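# Place a tray part into the fixture pocket, corners matched

## Task

Pick a single part out of the black tray and put it down in the pocket on the top of the raised fixture. It counts only if the part's cut corner sits in the pocket's cut corner and the part lies flat and fully seated.

## Robot and tools

Robot: two arms, left_arm and right_arm, each with a parallel two-finger gripper and a wrist camera. Bases in the scene frame: left_arm at (-0.048, +0.264, +0.038) m, quat_wxyz (+1.000, 0, 0, +0.026); right_arm at (-0.008, -0.358, +0.046) m, quat_wxyz (+1.000, 0, 0, +0.023). A two-camera stand is fixed behind the arms.

Frames. The scene frame has its origin at table height, midway between the nominal bases. +z is up, +x points out over the table, and left_arm is on +y. Arm names do not match image sides. Each arm reports its hand pose in its own base frame. Fixed cameras and the table use the scene frame. Motion offsets are taken along the current Hand target's own axes. On the gripper, +z runs along the fingers and the fingers open and close along y. end_effector_position is the point between the finger pads, just under 1 cm behind the tips. Printed poses can be off by a few cm, more when the arm reaches far.

execute_actions(actions, cameras). actions is a list of actions. Each action is a table of up to 15 rows, one row per 1/30 s control step. A short table repeats its last row until 15 steps have run. Every row has 14 numbers in [-1, 1]: dx, dy, dz, rx, ry, rz, opening for left_arm, then the same seven for right_arm. The first six of each arm are an offset, not a pose: each row is measured from that arm's Hand target as it was when the action began, not from the previous row. So sending the same offset again moves the hand further. Scale: 1.0 equals 0.6 m for dx, dy, dz and 180 degrees for rx, ry, rz, which form one rotation vector. Sending six zeros re-commands the current Hand target. opening is absolute: +1 fully open (about 87 mm between pads), +0.5 about 69 mm, 0 about 43 mm, -0.5 about 18 mm, -1 closed. A 0 in the opening slot is a real command, so to leave a gripper alone send its present opening again. cameras: names to show, ["all"] or []. Images come only with an empty actions list or when cameras asks for them.

move(target, speed, blend, opening_speed, blocking, cameras). target is one 14-number row, or a list of up to 15 rows, laid out as above. Every row is an offset from the same starting Hand targets, not from the previous row. The grippers follow straight paths and all paths finish together, taking at least 0.5 s and being cut off at 10 s. speed: m/s, 0.002 to 2.9, default 0.25; rotation is limited to twice that in rad/s. One value, or one per target. blend: in m, rounds corners at intermediate targets; 0 means stop at each. opening_speed: rate of opening change per second on the -1..+1 scale, at least 0.2. blocking=false returns after about 0.5 s while the move goes on. Paths do not avoid obstacles or the other arm. Keep paths away from an arm's own base, because passing close can change its shoulder posture. The result adds a move: line giving the ending (done, off_target, moving, held, fault) and any limits (paced means the commanded pose was clipped; held means a check withheld steps). done means at rest within 10 mm and 2 degrees. Neither done nor off_target says anything about contact.

wait(seconds): 0 to 10, lets the scene run with the last commands held. stop(): brakes a running move. zoom_image(camera, region): region [x0, y0, x1, y1] in pixels of that camera's latest image, at most 504 by 504. Cameras: cam_head_left, cam_head_right, cam_high, cam_low, cam_left_wrist, cam_right_wrist, each 896x504. read_manual(section): gives only licence text. finished_scene(scene): the current scene's number. It ends the scene irreversibly, and the part must stay correctly placed without the robot.

Results. Hand target is the last commanded pose after clipping, and later offsets start from it. The real gripper often rests short of it, and waiting will not close the gap. Resend the remaining distance as an offset, and re-check tilt after each move. Each control step clips commanded orientation to within 40 degrees of the measured one. grip_measured uses the same scale as opening and may be off by about 0.043. To grip, command about 0.04 below the grip_measured reading at first touch. Each finger pushes with at most about 20 N. Joint velocities may say within noise. Joint torques include the arm's own weight, and numbers 1 to 3 wrap at ±28 N m. Tool commands shows the current openings.

Avoid: dropping the part or releasing it while it moves, fast hits on the fixture or table, pressing hard, and letting anything leave the table. An arm blocked by something keeps pushing until you command its target back past the gripper. Never let the two grippers, wrist cameras or arms collide or press on each other, and don't close one gripper on the other's fingers. Don't strain the camera cables. Motors heat when holding loads, stretched out or pushing. A MOTOR HOT line appears at 75 °C, the arm folds and idles at 90 °C, and it goes limp at 100 °C. Loose objects may occasionally be nudged.

Each tool is called after "Call:" by a JSON object that holds its "name" and its "arguments".

## Session

Call:
{"name": "execute_actions", "arguments": {"actions": []}}

Scene clock: 0.00 s.
left_arm: end_effector_position=(+0.3892, +0.0250, +0.0530) grip_measured=+1.000 end_effector_quat_wxyz=(+0.581, -0.031, +0.813, +0.027) | right_arm: end_effector_position=(+0.3951, -0.0237, +0.0494) grip_measured=+0.986 end_effector_quat_wxyz=(+0.590, +0.024, +0.805, -0.049)
Joint positions: left_arm=[0.05 1.57 0.384 0.857 -0.032 -0.002 1] | right_arm=[-0.017 1.632 0.384 0.944 0.091 -0.023 0.993]
Joint velocities: within noise
Joint torques (N m): no reading
Motor temperatures (°C): left_arm=[18 23 21 22 18 19 18] | right_arm=[21 24 23 26 20 20 18]
Heat: left arm: 23 °C; right arm: 26 °C.
Hand target: left_arm +0.3941, +0.0253, +0.0623; +0.593, -0.031, +0.804, +0.027 | right_arm +0.3992, -0.0238, +0.0572; +0.600, +0.025, +0.798, -0.049
Tool commands: left_gripper/opening=+1.0 right_gripper/opening=+1.0

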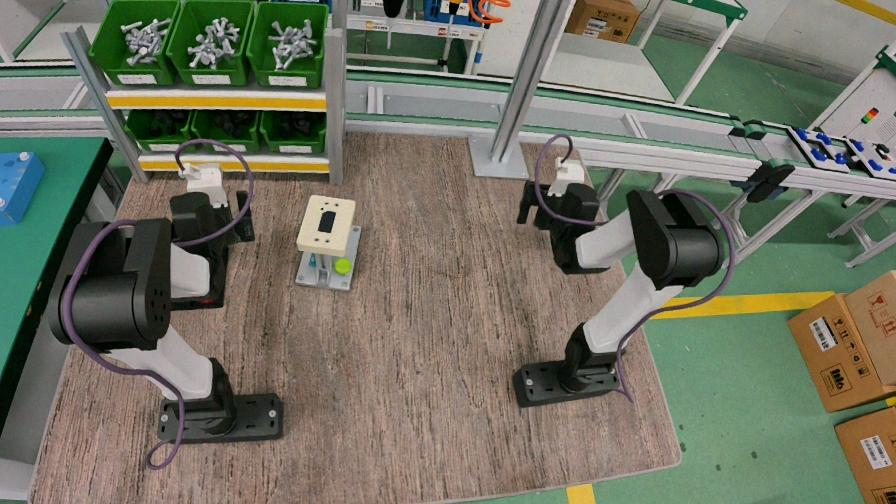

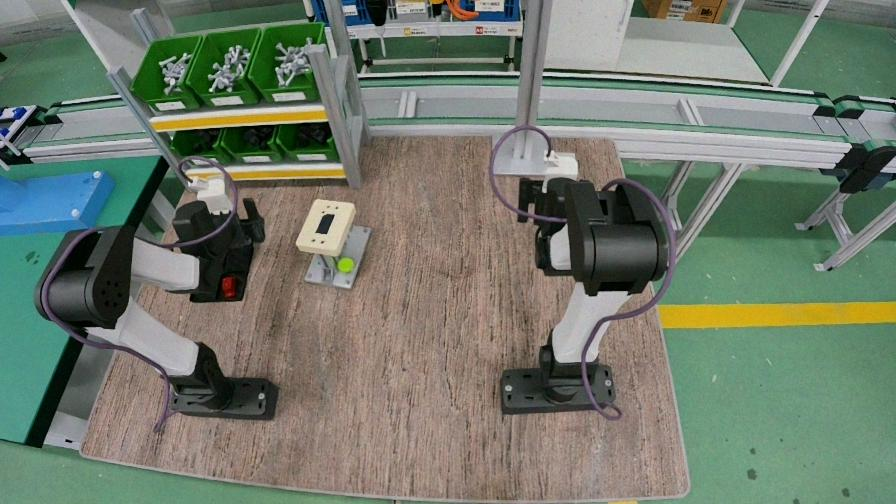

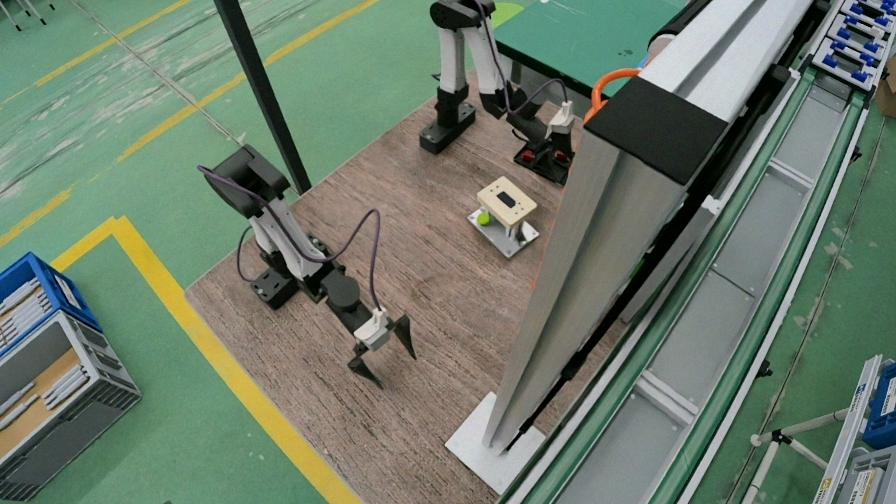

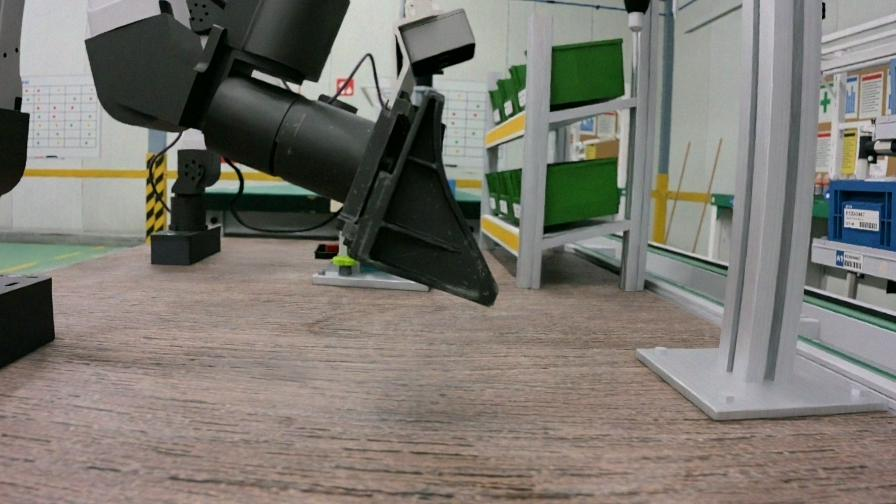

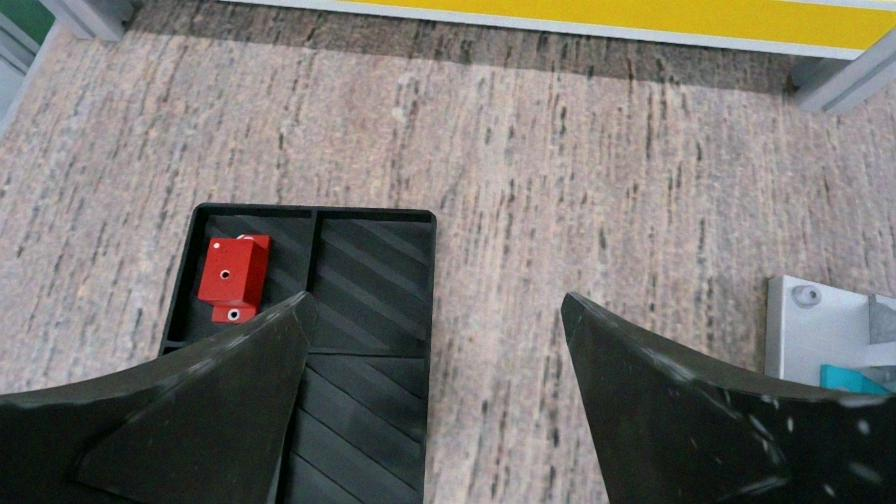

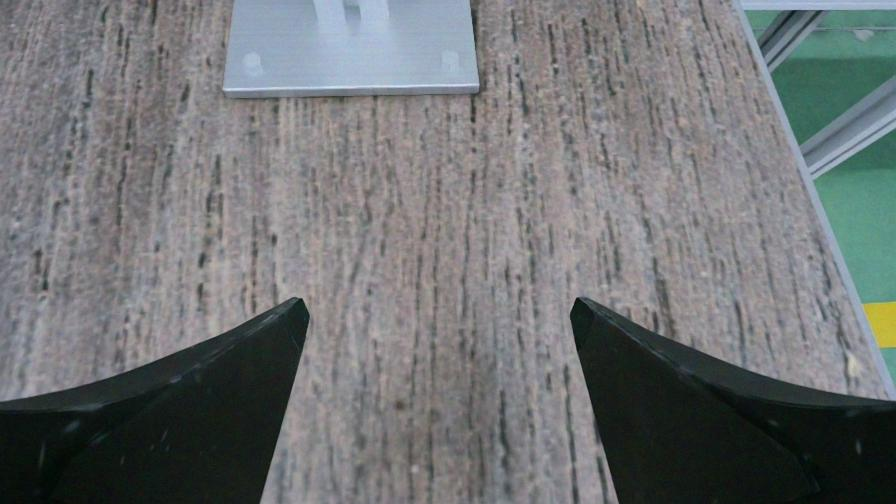

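Call:
{"name": "zoom_image", "arguments": {"camera": "cam_left_wrist", "region": [140, 180, 460, 360]}}

Call:
{"name": "zoom_image", "arguments": {"camera": "cam_head_right", "region": [160, 170, 400, 310]}}

Call:
{"name": "zoom_image", "arguments": {"camera": "cam_high", "region": [430, 120, 590, 270]}}

Call:
{"name": "zoom_image", "arguments": {"camera": "cam_head_left", "region": [270, 180, 390, 300]}}

Scaled by 1.575 from the camera's 896x504 image, which has a finer 1280x720 frame.

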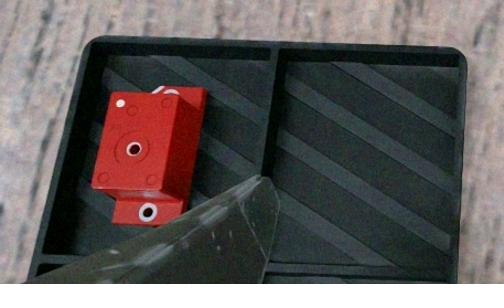

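Scaled by 2.100 from the camera's 896x504 image, which has a finer 1280x720 frame.

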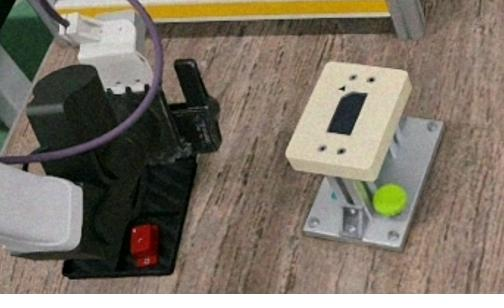

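Scaled by 3.150 from the camera's 896x504 image, which has a finer 1280x720 frame.

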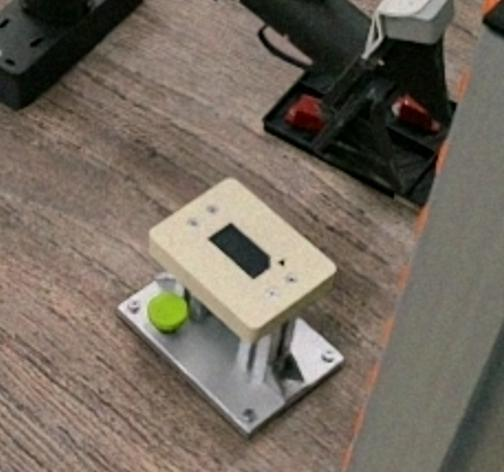

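Scaled by 4.200 from the camera's 896x504 image, which has a finer 1280x720 frame.

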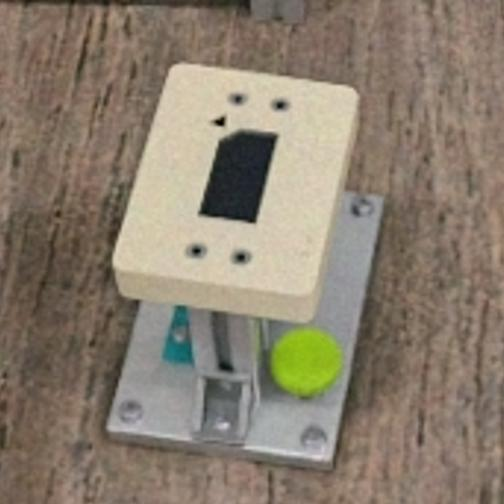

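Call:
{"name": "move", "arguments": {"target": [-0.19,0,-0.058,0,0.22,0,1,0,0,0,0,0,0,1], "cameras": ["all"]}}

Scene clock: 26.23 s.
left_arm: end_effector_position=(+0.3896, +0.0248, +0.1762) grip_measured=+1.000 end_effector_quat_wxyz=(+0.282, -0.033, +0.959, +0.021) | right_arm: end_effector_position=(+0.3951, -0.0237, +0.0494) grip_measured=+0.986 end_effector_quat_wxyz=(+0.590, +0.024, +0.805, -0.049)
Joint positions: left_arm=[0.05 1.647 1.534 -0.885 -0.032 -0.009 1] | right_arm=[-0.017 1.632 0.384 0.944 0.091 -0.023 0.993]
Joint torques (N m): left_arm=[0.05 -6.41 9.95 1.19 0.2 -0.08] | right_arm=[0.02 -5.85 5.19 1.85 -0.04 -0.04]
Motor temperatures (°C): left_arm=[18 25 22 27 18 19 18] | right_arm=[21 26 24 31 20 20 18]
Heat: left arm: 27 °C; right arm: 31 °C.
Hand target: left_arm +0.3946, +0.0244, +0.1816; +0.286, -0.038, +0.957, +0.015 | right_arm +0.3992, -0.0238, +0.0572; +0.600, +0.025, +0.798, -0.049
Off the commanded pose: left_arm 0.007 m, 1 deg | right_arm 0.009 m, 1 deg.
move: done

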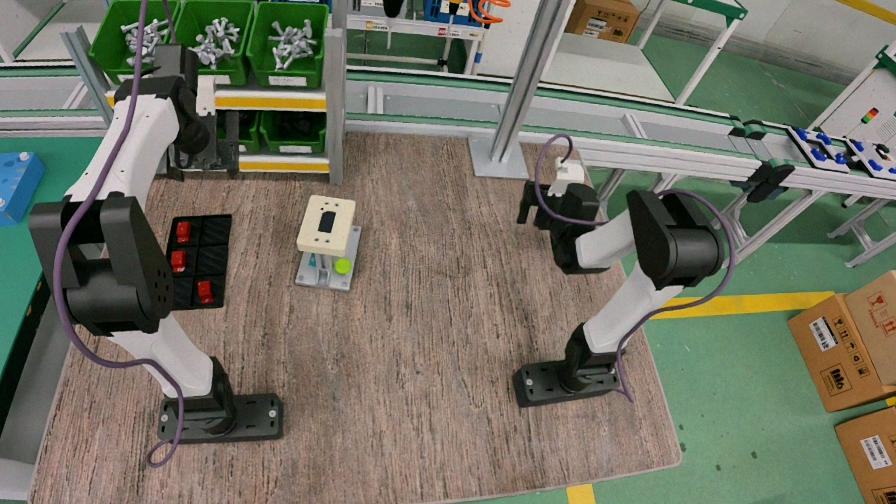

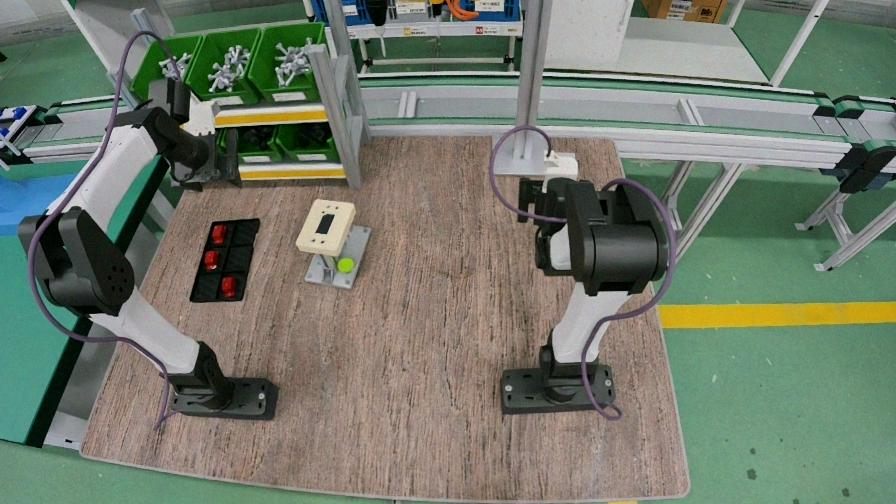

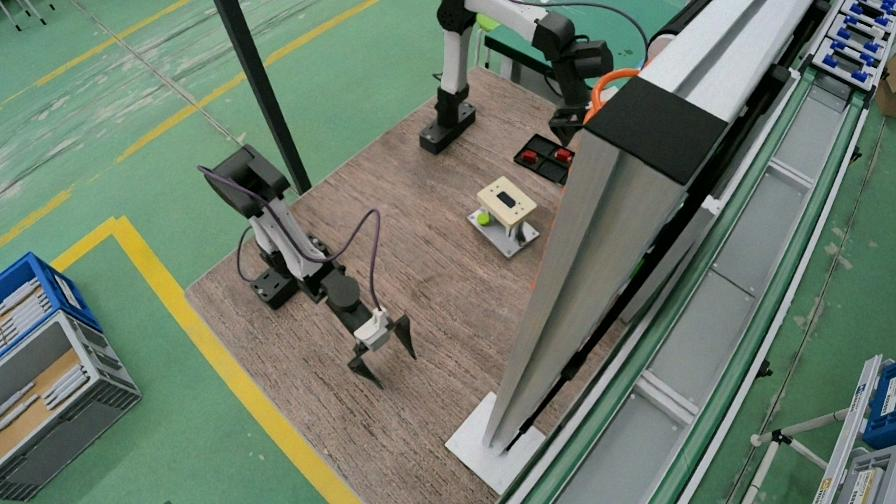

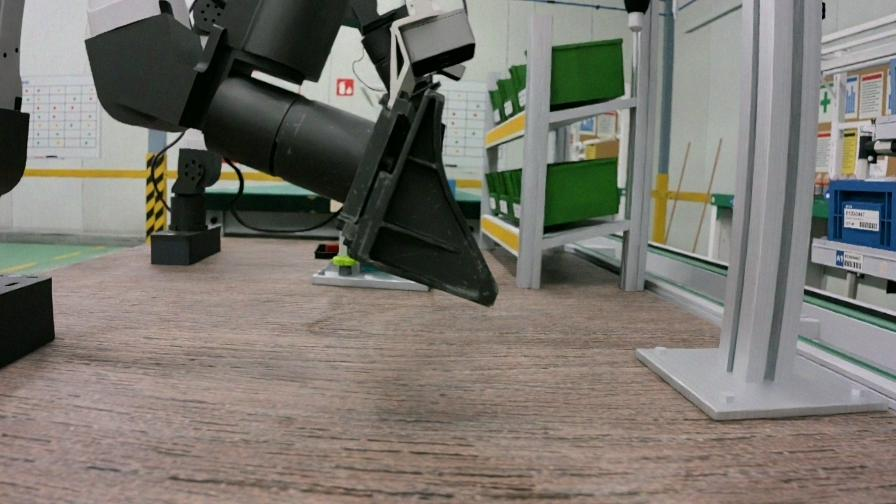

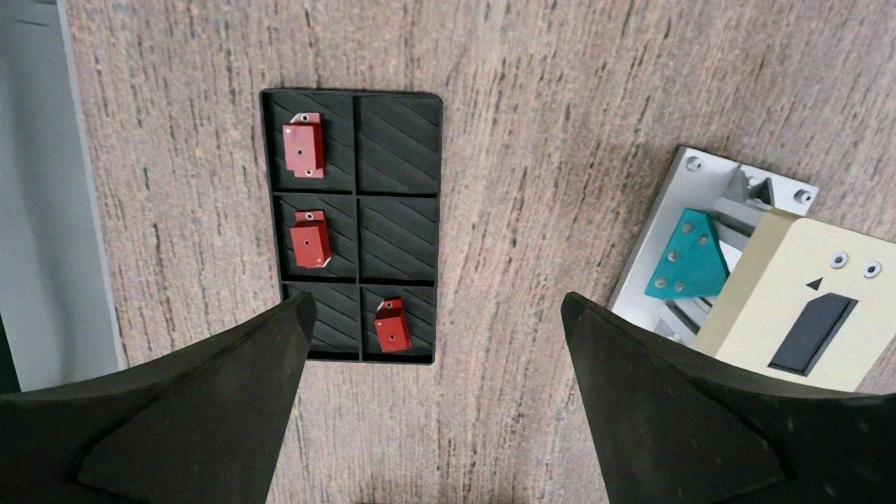

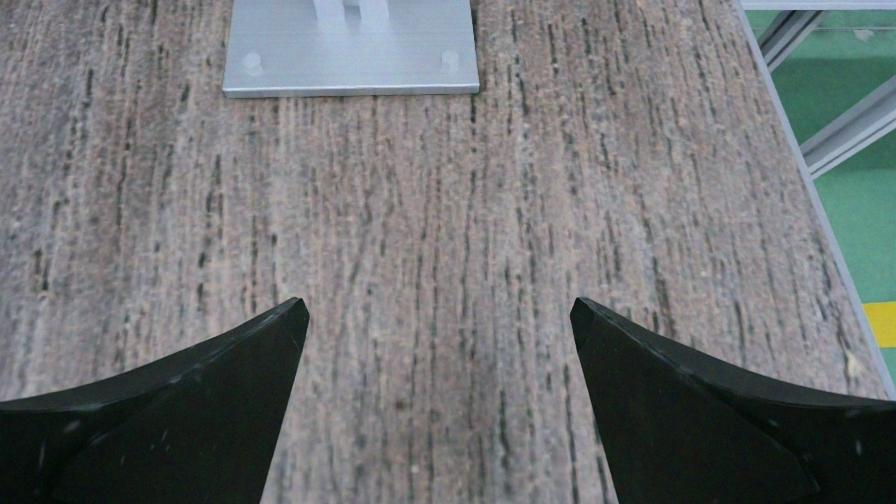

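Call:
{"name": "zoom_image", "arguments": {"camera": "cam_left_wrist", "region": [250, 80, 460, 370]}}

Call:
{"name": "zoom_image", "arguments": {"camera": "cam_left_wrist", "region": [590, 130, 896, 430]}}

Call:
{"name": "zoom_image", "arguments": {"camera": "cam_head_right", "region": [180, 200, 300, 310]}}

Call:
{"name": "zoom_image", "arguments": {"camera": "cam_high", "region": [500, 120, 590, 200]}}

Scaled by 1.738 from the camera's 896x504 image, which has a finer 1280x720 frame.

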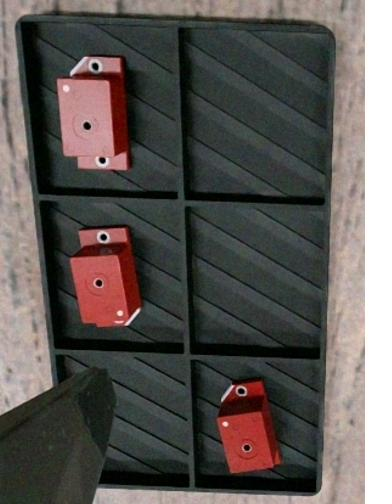

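Scaled by 1.647 from the camera's 896x504 image, which has a finer 1280x720 frame.

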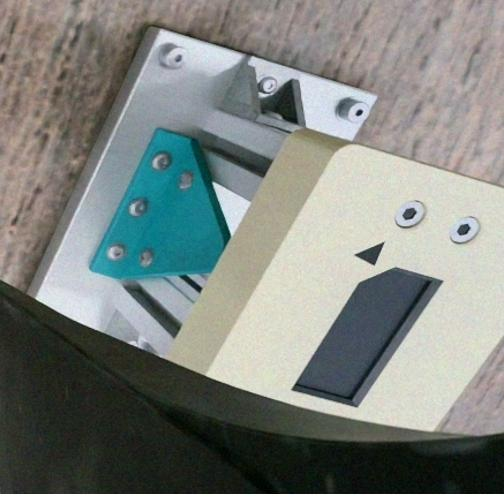

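Scaled by 4.200 from the camera's 896x504 image, which has a finer 1280x720 frame.

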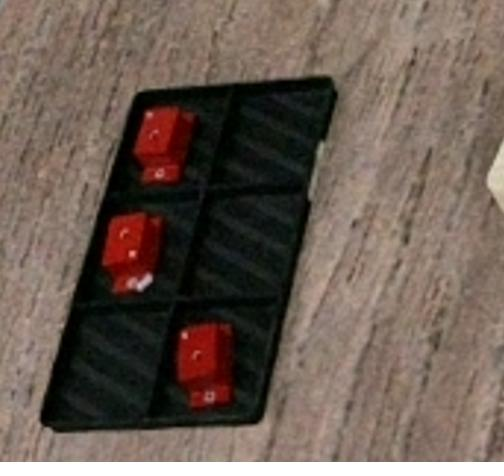

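Scaled by 5.600 from the camera's 896x504 image, which has a finer 1280x720 frame.

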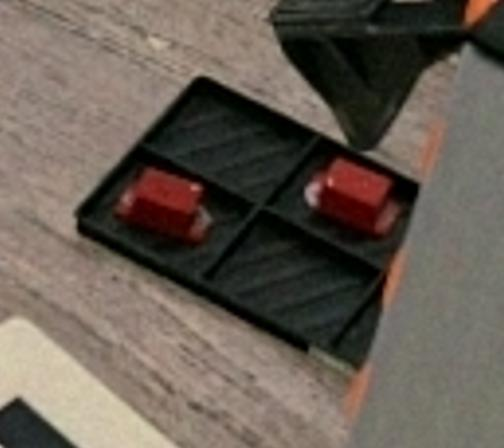

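Call:
{"name": "move", "arguments": {"target": [0.19,0.075,-0.029,0,0.072,0,1,0,0,0,0,0,0,1], "cameras": ["cam_left_wrist","cam_head_right","cam_high"]}}

Call:
{"name": "zoom_image", "arguments": {"camera": "cam_left_wrist", "region": [220, 40, 640, 330]}}

Scene clock: 108.47 s.
left_arm: end_effector_position=(+0.2902, +0.0624, +0.1262) grip_measured=+1.000 end_effector_quat_wxyz=(+0.166, -0.044, +0.985, +0.015) | right_arm: end_effector_position=(+0.3951, -0.0237, +0.0494) grip_measured=+0.986 end_effector_quat_wxyz=(+0.590, +0.024, +0.805, -0.049)
Joint positions: left_arm=[0.211 1.502 1.256 -0.991 0.026 0.118 1] | right_arm=[-0.017 1.632 0.384 0.944 0.091 -0.023 0.993]
Joint torques (N m): left_arm=[0.09 -9.29 6.28 0.8 0.27 0.11] | right_arm=[0.01 -5.85 5.19 1.85 -0.04 -0.04]
Motor temperatures (°C): left_arm=[18 26 27 25 18 19 18] | right_arm=[21 27 25 34 20 20 18]
Heat: left arm: 27 °C; right arm: 34 °C.
Hand target: left_arm +0.2863, +0.0611, +0.1340; +0.176, -0.039, +0.984, +0.011 | right_arm +0.3992, -0.0238, +0.0572; +0.600, +0.025, +0.798, -0.049
Off the commanded pose: left_arm 0.009 m, 1 deg | right_arm 0.009 m, 1 deg.
move: done
Images, in order (width x height): cam_head_right 896x504, cam_high 896x504, cam_left_wrist 896x504.

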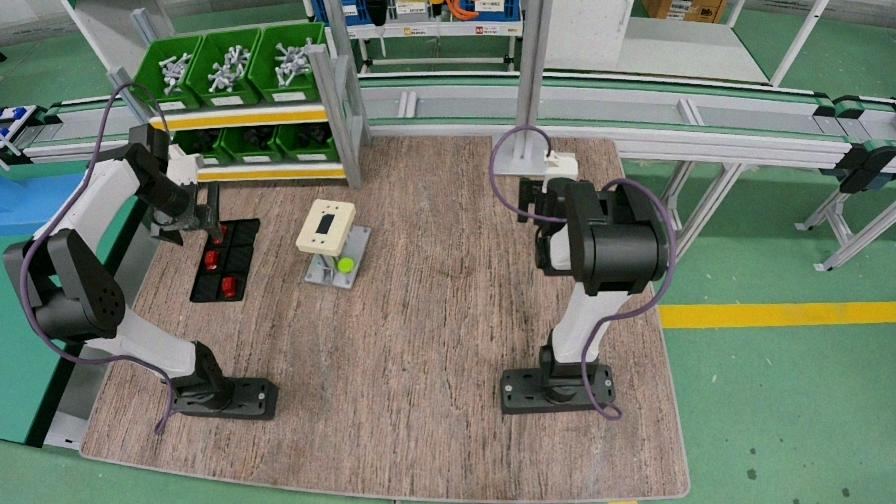

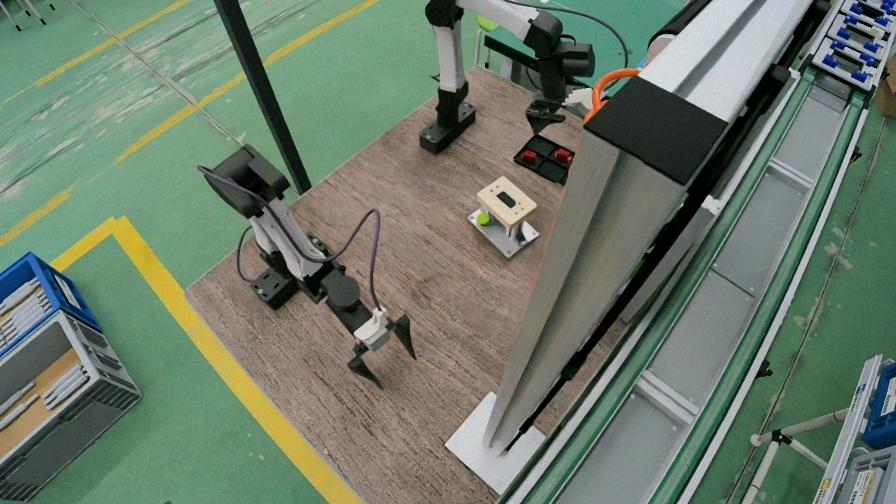

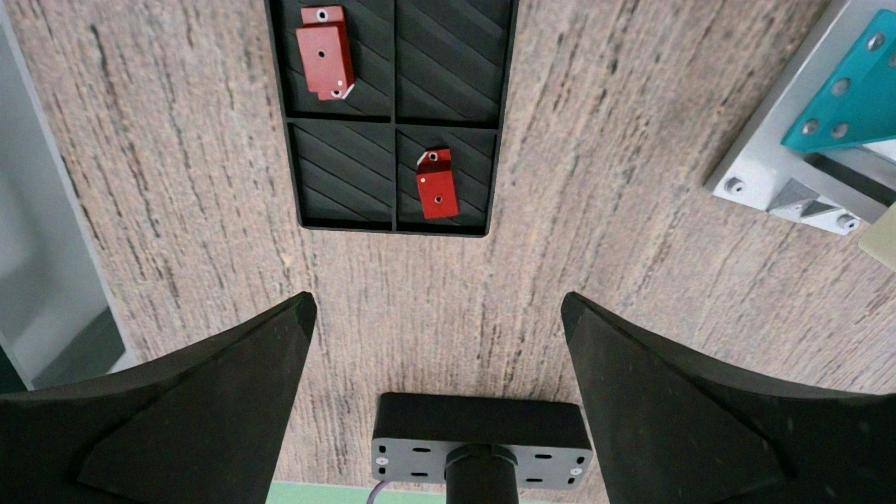

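Scaled by 1.200 from the camera's 896x504 image, which has a finer 1280x720 frame.

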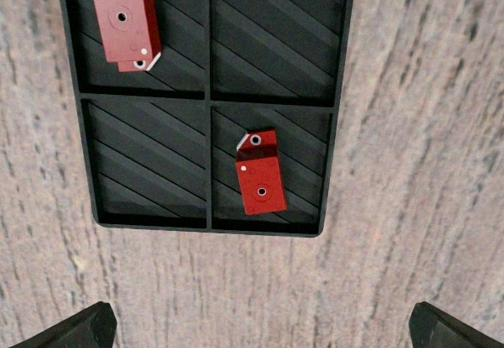

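Call:
{"name": "move", "arguments": {"target": [0.082,0.009,0.087,-0.015,0,-0.042,0.3,0,0,0,0,0,0,1], "cameras": ["cam_left_wrist","cam_head_right","cam_high","cam_low"]}}

Call:
{"name": "zoom_image", "arguments": {"camera": "cam_left_wrist", "region": [250, 100, 640, 360]}}

Call:
{"name": "zoom_image", "arguments": {"camera": "cam_high", "region": [500, 80, 610, 200]}}

Scene clock: 156.27 s.
left_arm: end_effector_position=(+0.2520, +0.0604, +0.0621) grip_measured=+0.300 end_effector_quat_wxyz=(+0.152, -0.102, +0.983, +0.013) | right_arm: end_effector_position=(+0.3951, -0.0237, +0.0494) grip_measured=+0.986 end_effector_quat_wxyz=(+0.590, +0.024, +0.805, -0.049)
Joint positions: left_arm=[0.241 1.415 0.928 -0.777 0.016 0.032 0.65] | right_arm=[-0.017 1.632 0.384 0.944 0.091 -0.023 0.993]
Joint torques (N m): left_arm=[-0.06 -7.72 5.91 1.15 -0.06 -0.09] | right_arm=[0.01 -5.83 5.19 1.85 -0.04 -0.04]
Heat: left arm: 28 °C; right arm: 36 °C.
Hand target: left_arm +0.2579, +0.0647, +0.0680; +0.175, -0.108, +0.978, +0.022 | right_arm +0.3992, -0.0238, +0.0572; +0.600, +0.025, +0.798, -0.049
Off the commanded pose: left_arm 0.009 m, 3 deg | right_arm 0.009 m, 1 deg.
move: off_target (left_arm)
Images, in order (width x height): cam_head_right 896x504, cam_high 896x504, cam_low 896x504, cam_left_wrist 896x504.

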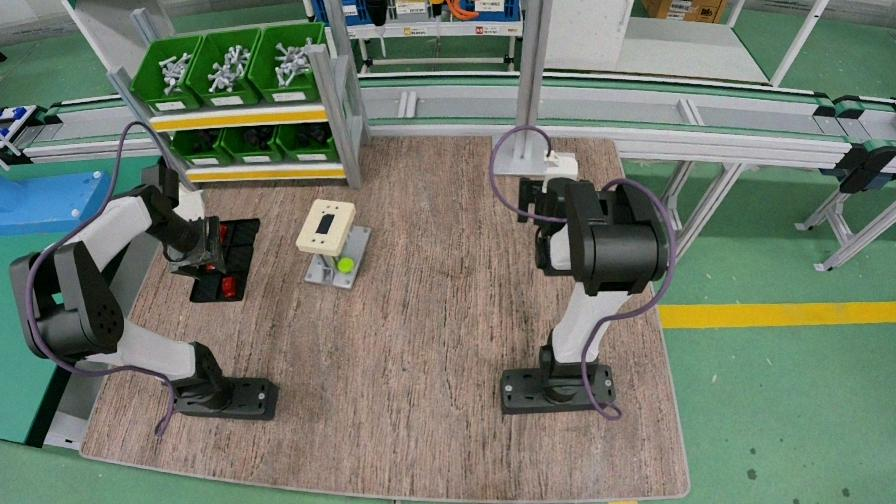

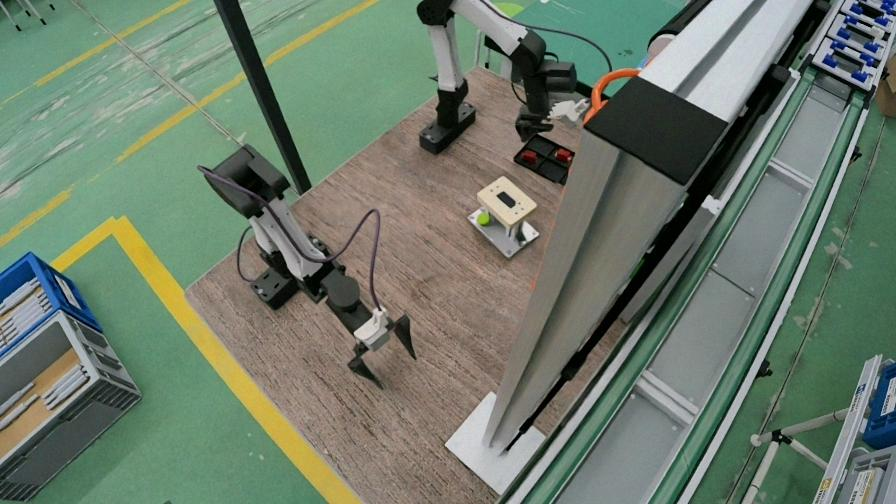

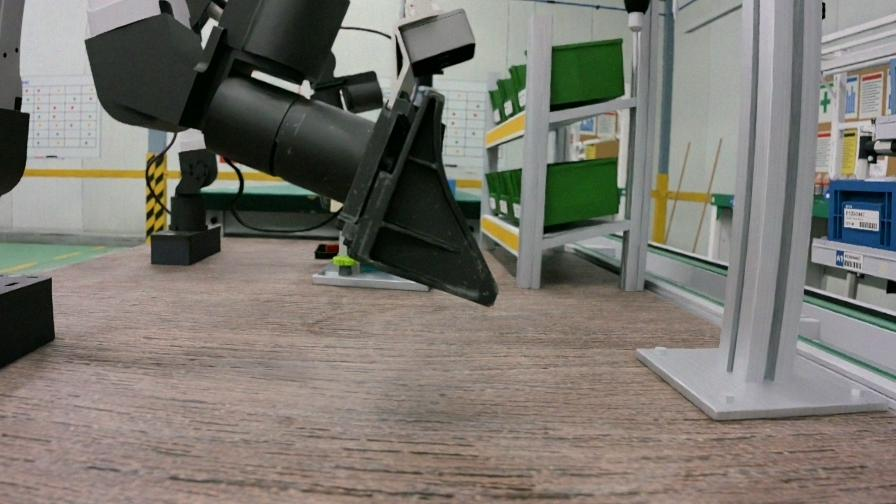

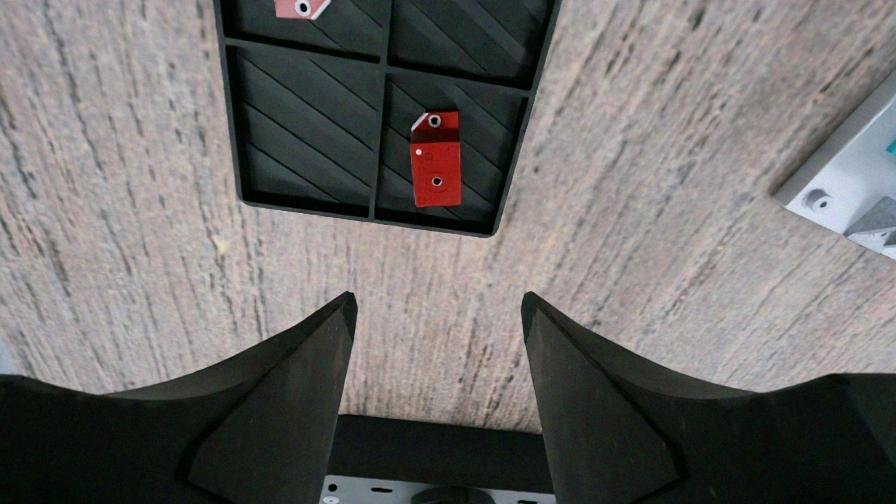

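Scaled by 1.292 from the camera's 896x504 image, which has a finer 1280x720 frame.

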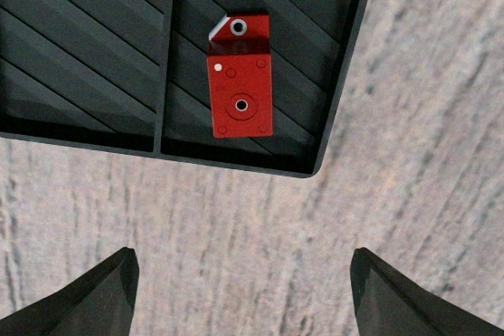

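Scaled by 4.200 from the camera's 896x504 image, which has a finer 1280x720 frame.

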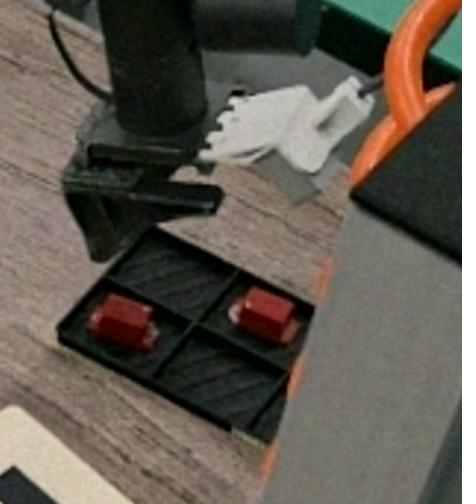

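Call:
{"name": "move", "arguments": {"target": [0.012,0.002,0.0525,0,0,0,0.3,0,0,0,0,0,0,1], "cameras": ["cam_left_wrist","cam_high","cam_head_right"]}}

Call:
{"name": "zoom_image", "arguments": {"camera": "cam_left_wrist", "region": [250, 100, 640, 360]}}

Call:
{"name": "zoom_image", "arguments": {"camera": "cam_high", "region": [500, 80, 610, 200]}}

Scene clock: 183.80 s.
left_arm: end_effector_position=(+0.2573, +0.0617, +0.0385) grip_measured=+0.300 end_effector_quat_wxyz=(+0.169, -0.101, +0.980, +0.015) | right_arm: end_effector_position=(+0.3951, -0.0237, +0.0494) grip_measured=+0.986 end_effector_quat_wxyz=(+0.590, +0.024, +0.805, -0.049)
Joint positions: left_arm=[0.241 1.433 0.839 -0.636 0.016 0.032 0.65] | right_arm=[-0.017 1.632 0.384 0.944 0.091 -0.023 0.993]
Joint torques (N m): left_arm=[0.4 -4.01 6 1.22 -0.04 -0.03] | right_arm=[0.01 -5.85 5.19 1.85 -0.04 -0.04]
Heat: left arm: 29 °C; right arm: 37 °C.
Hand target: left_arm +0.2616, +0.0670, +0.0359; +0.175, -0.108, +0.978, +0.022 | right_arm +0.3992, -0.0238, +0.0572; +0.600, +0.025, +0.798, -0.049
Off the commanded pose: left_arm 0.007 m, 1 deg | right_arm 0.009 m, 1 deg.
move: done
Images, in order (width x height): cam_head_right 896x504, cam_high 896x504, cam_left_wrist 896x504.

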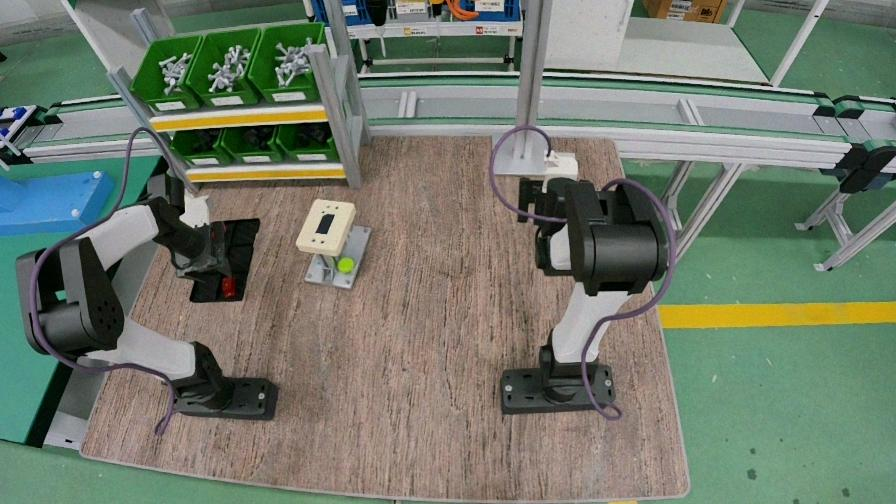

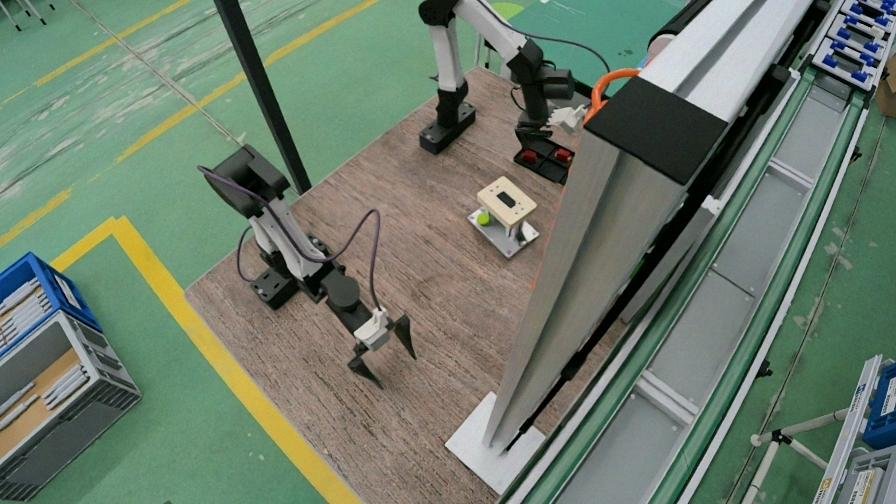

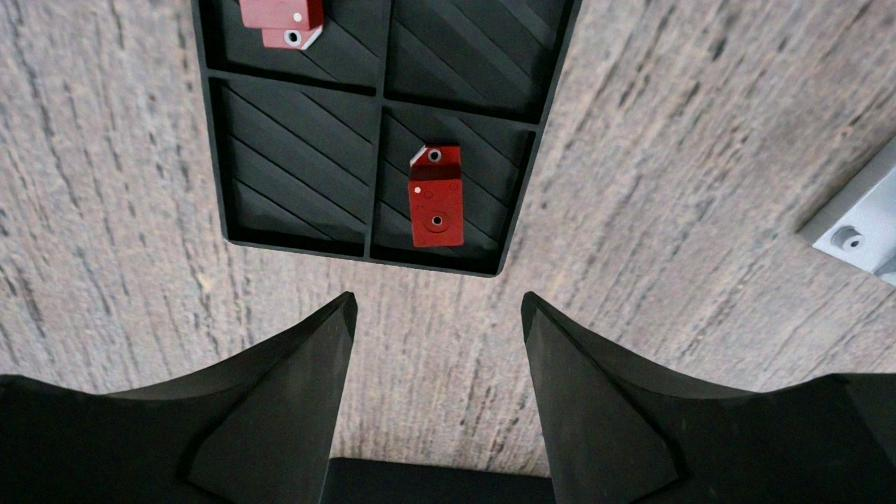

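Scaled by 1.292 from the camera's 896x504 image, which has a finer 1280x720 frame.

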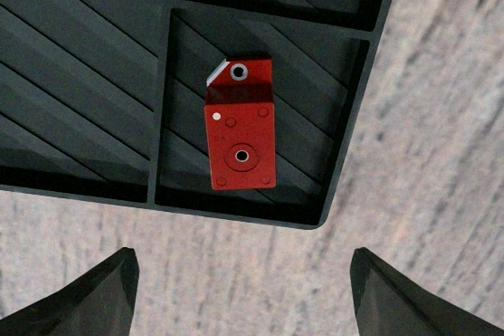

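Scaled by 4.200 from the camera's 896x504 image, which has a finer 1280x720 frame.

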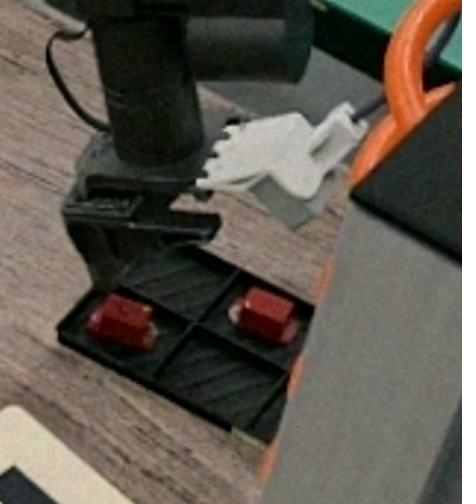

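Call:
{"name": "move", "arguments": {"target": [0.0195,0.002,0.053,0,0,0,0.3,0,0,0,0,0,0,1], "cameras": ["cam_left_wrist","cam_high","cam_head_right"]}}

Call:
{"name": "zoom_image", "arguments": {"camera": "cam_left_wrist", "region": [250, 100, 640, 360]}}

Call:
{"name": "zoom_image", "arguments": {"camera": "cam_high", "region": [500, 80, 610, 200]}}

Scene clock: 198.10 s.
left_arm: end_effector_position=(+0.2571, +0.0636, +0.0046) grip_measured=+0.300 end_effector_quat_wxyz=(+0.169, -0.105, +0.980, +0.016) | right_arm: end_effector_position=(+0.3951, -0.0237, +0.0494) grip_measured=+0.986 end_effector_quat_wxyz=(+0.590, +0.024, +0.805, -0.049)
Joint positions: left_arm=[0.248 1.498 0.748 -0.481 0.016 0.032 0.65] | right_arm=[-0.017 1.632 0.384 0.944 0.091 -0.023 0.993]
Joint torques (N m): left_arm=[0.25 -4.14 5.71 1.23 -0.02 0.02] | right_arm=[0.01 -5.85 5.19 1.85 -0.04 -0.04]
Heat: left arm: 28 °C; right arm: 37 °C.
Hand target: left_arm +0.2614, +0.0683, +0.0020; +0.175, -0.108, +0.978, +0.022 | right_arm +0.3992, -0.0238, +0.0572; +0.600, +0.025, +0.798, -0.049
Off the commanded pose: left_arm 0.007 m, 1 deg | right_arm 0.009 m, 1 deg.
move: done
Images, in order (width x height): cam_head_right 896x504, cam_high 896x504, cam_left_wrist 896x504.

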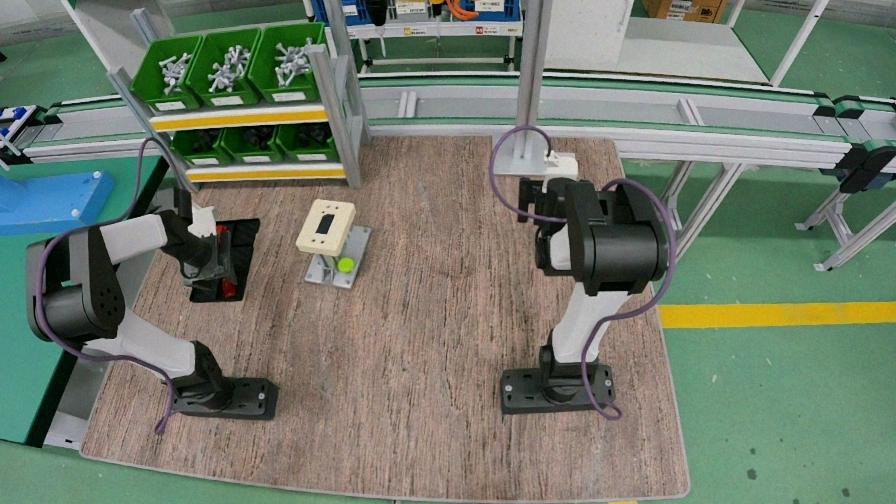

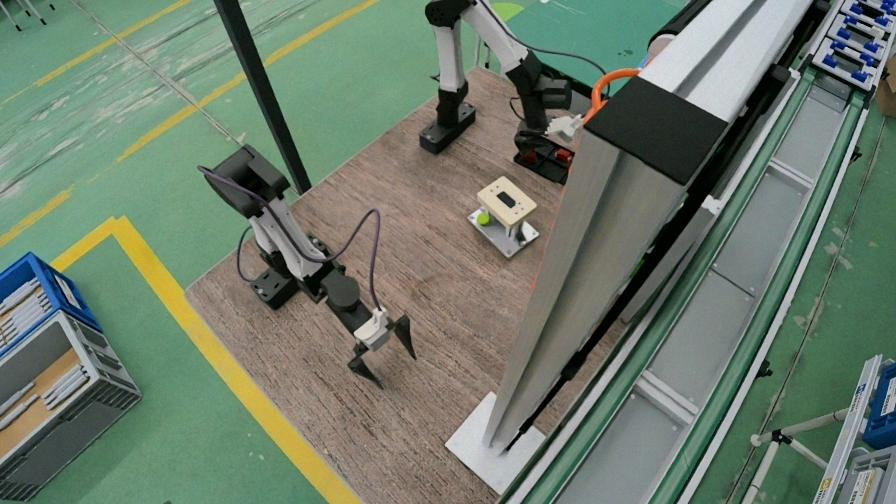

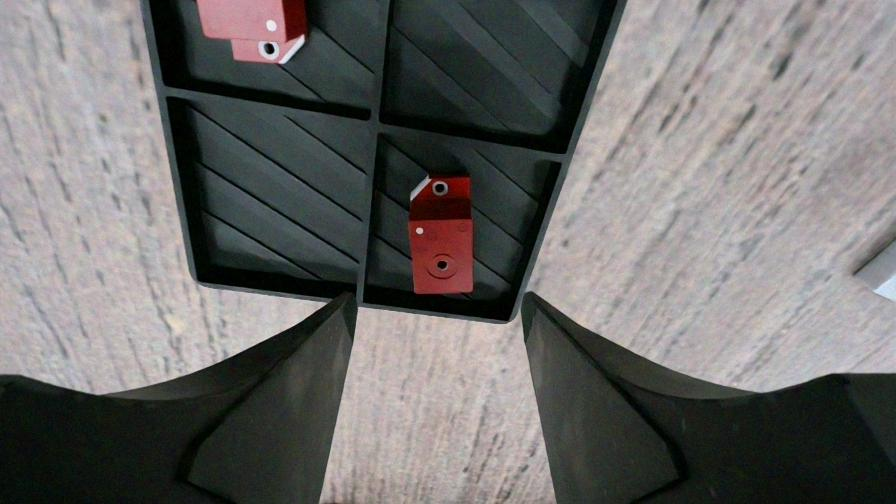

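Scaled by 1.292 from the camera's 896x504 image, which has a finer 1280x720 frame.

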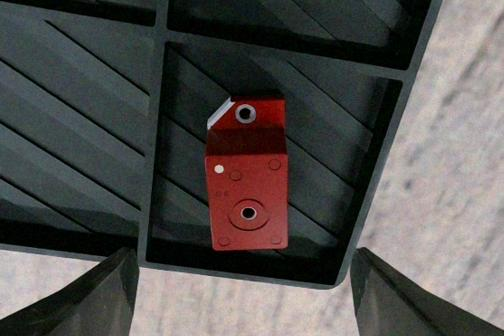

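Scaled by 4.200 from the camera's 896x504 image, which has a finer 1280x720 frame.

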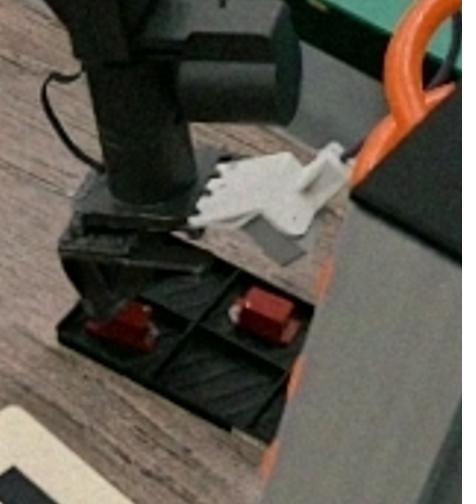

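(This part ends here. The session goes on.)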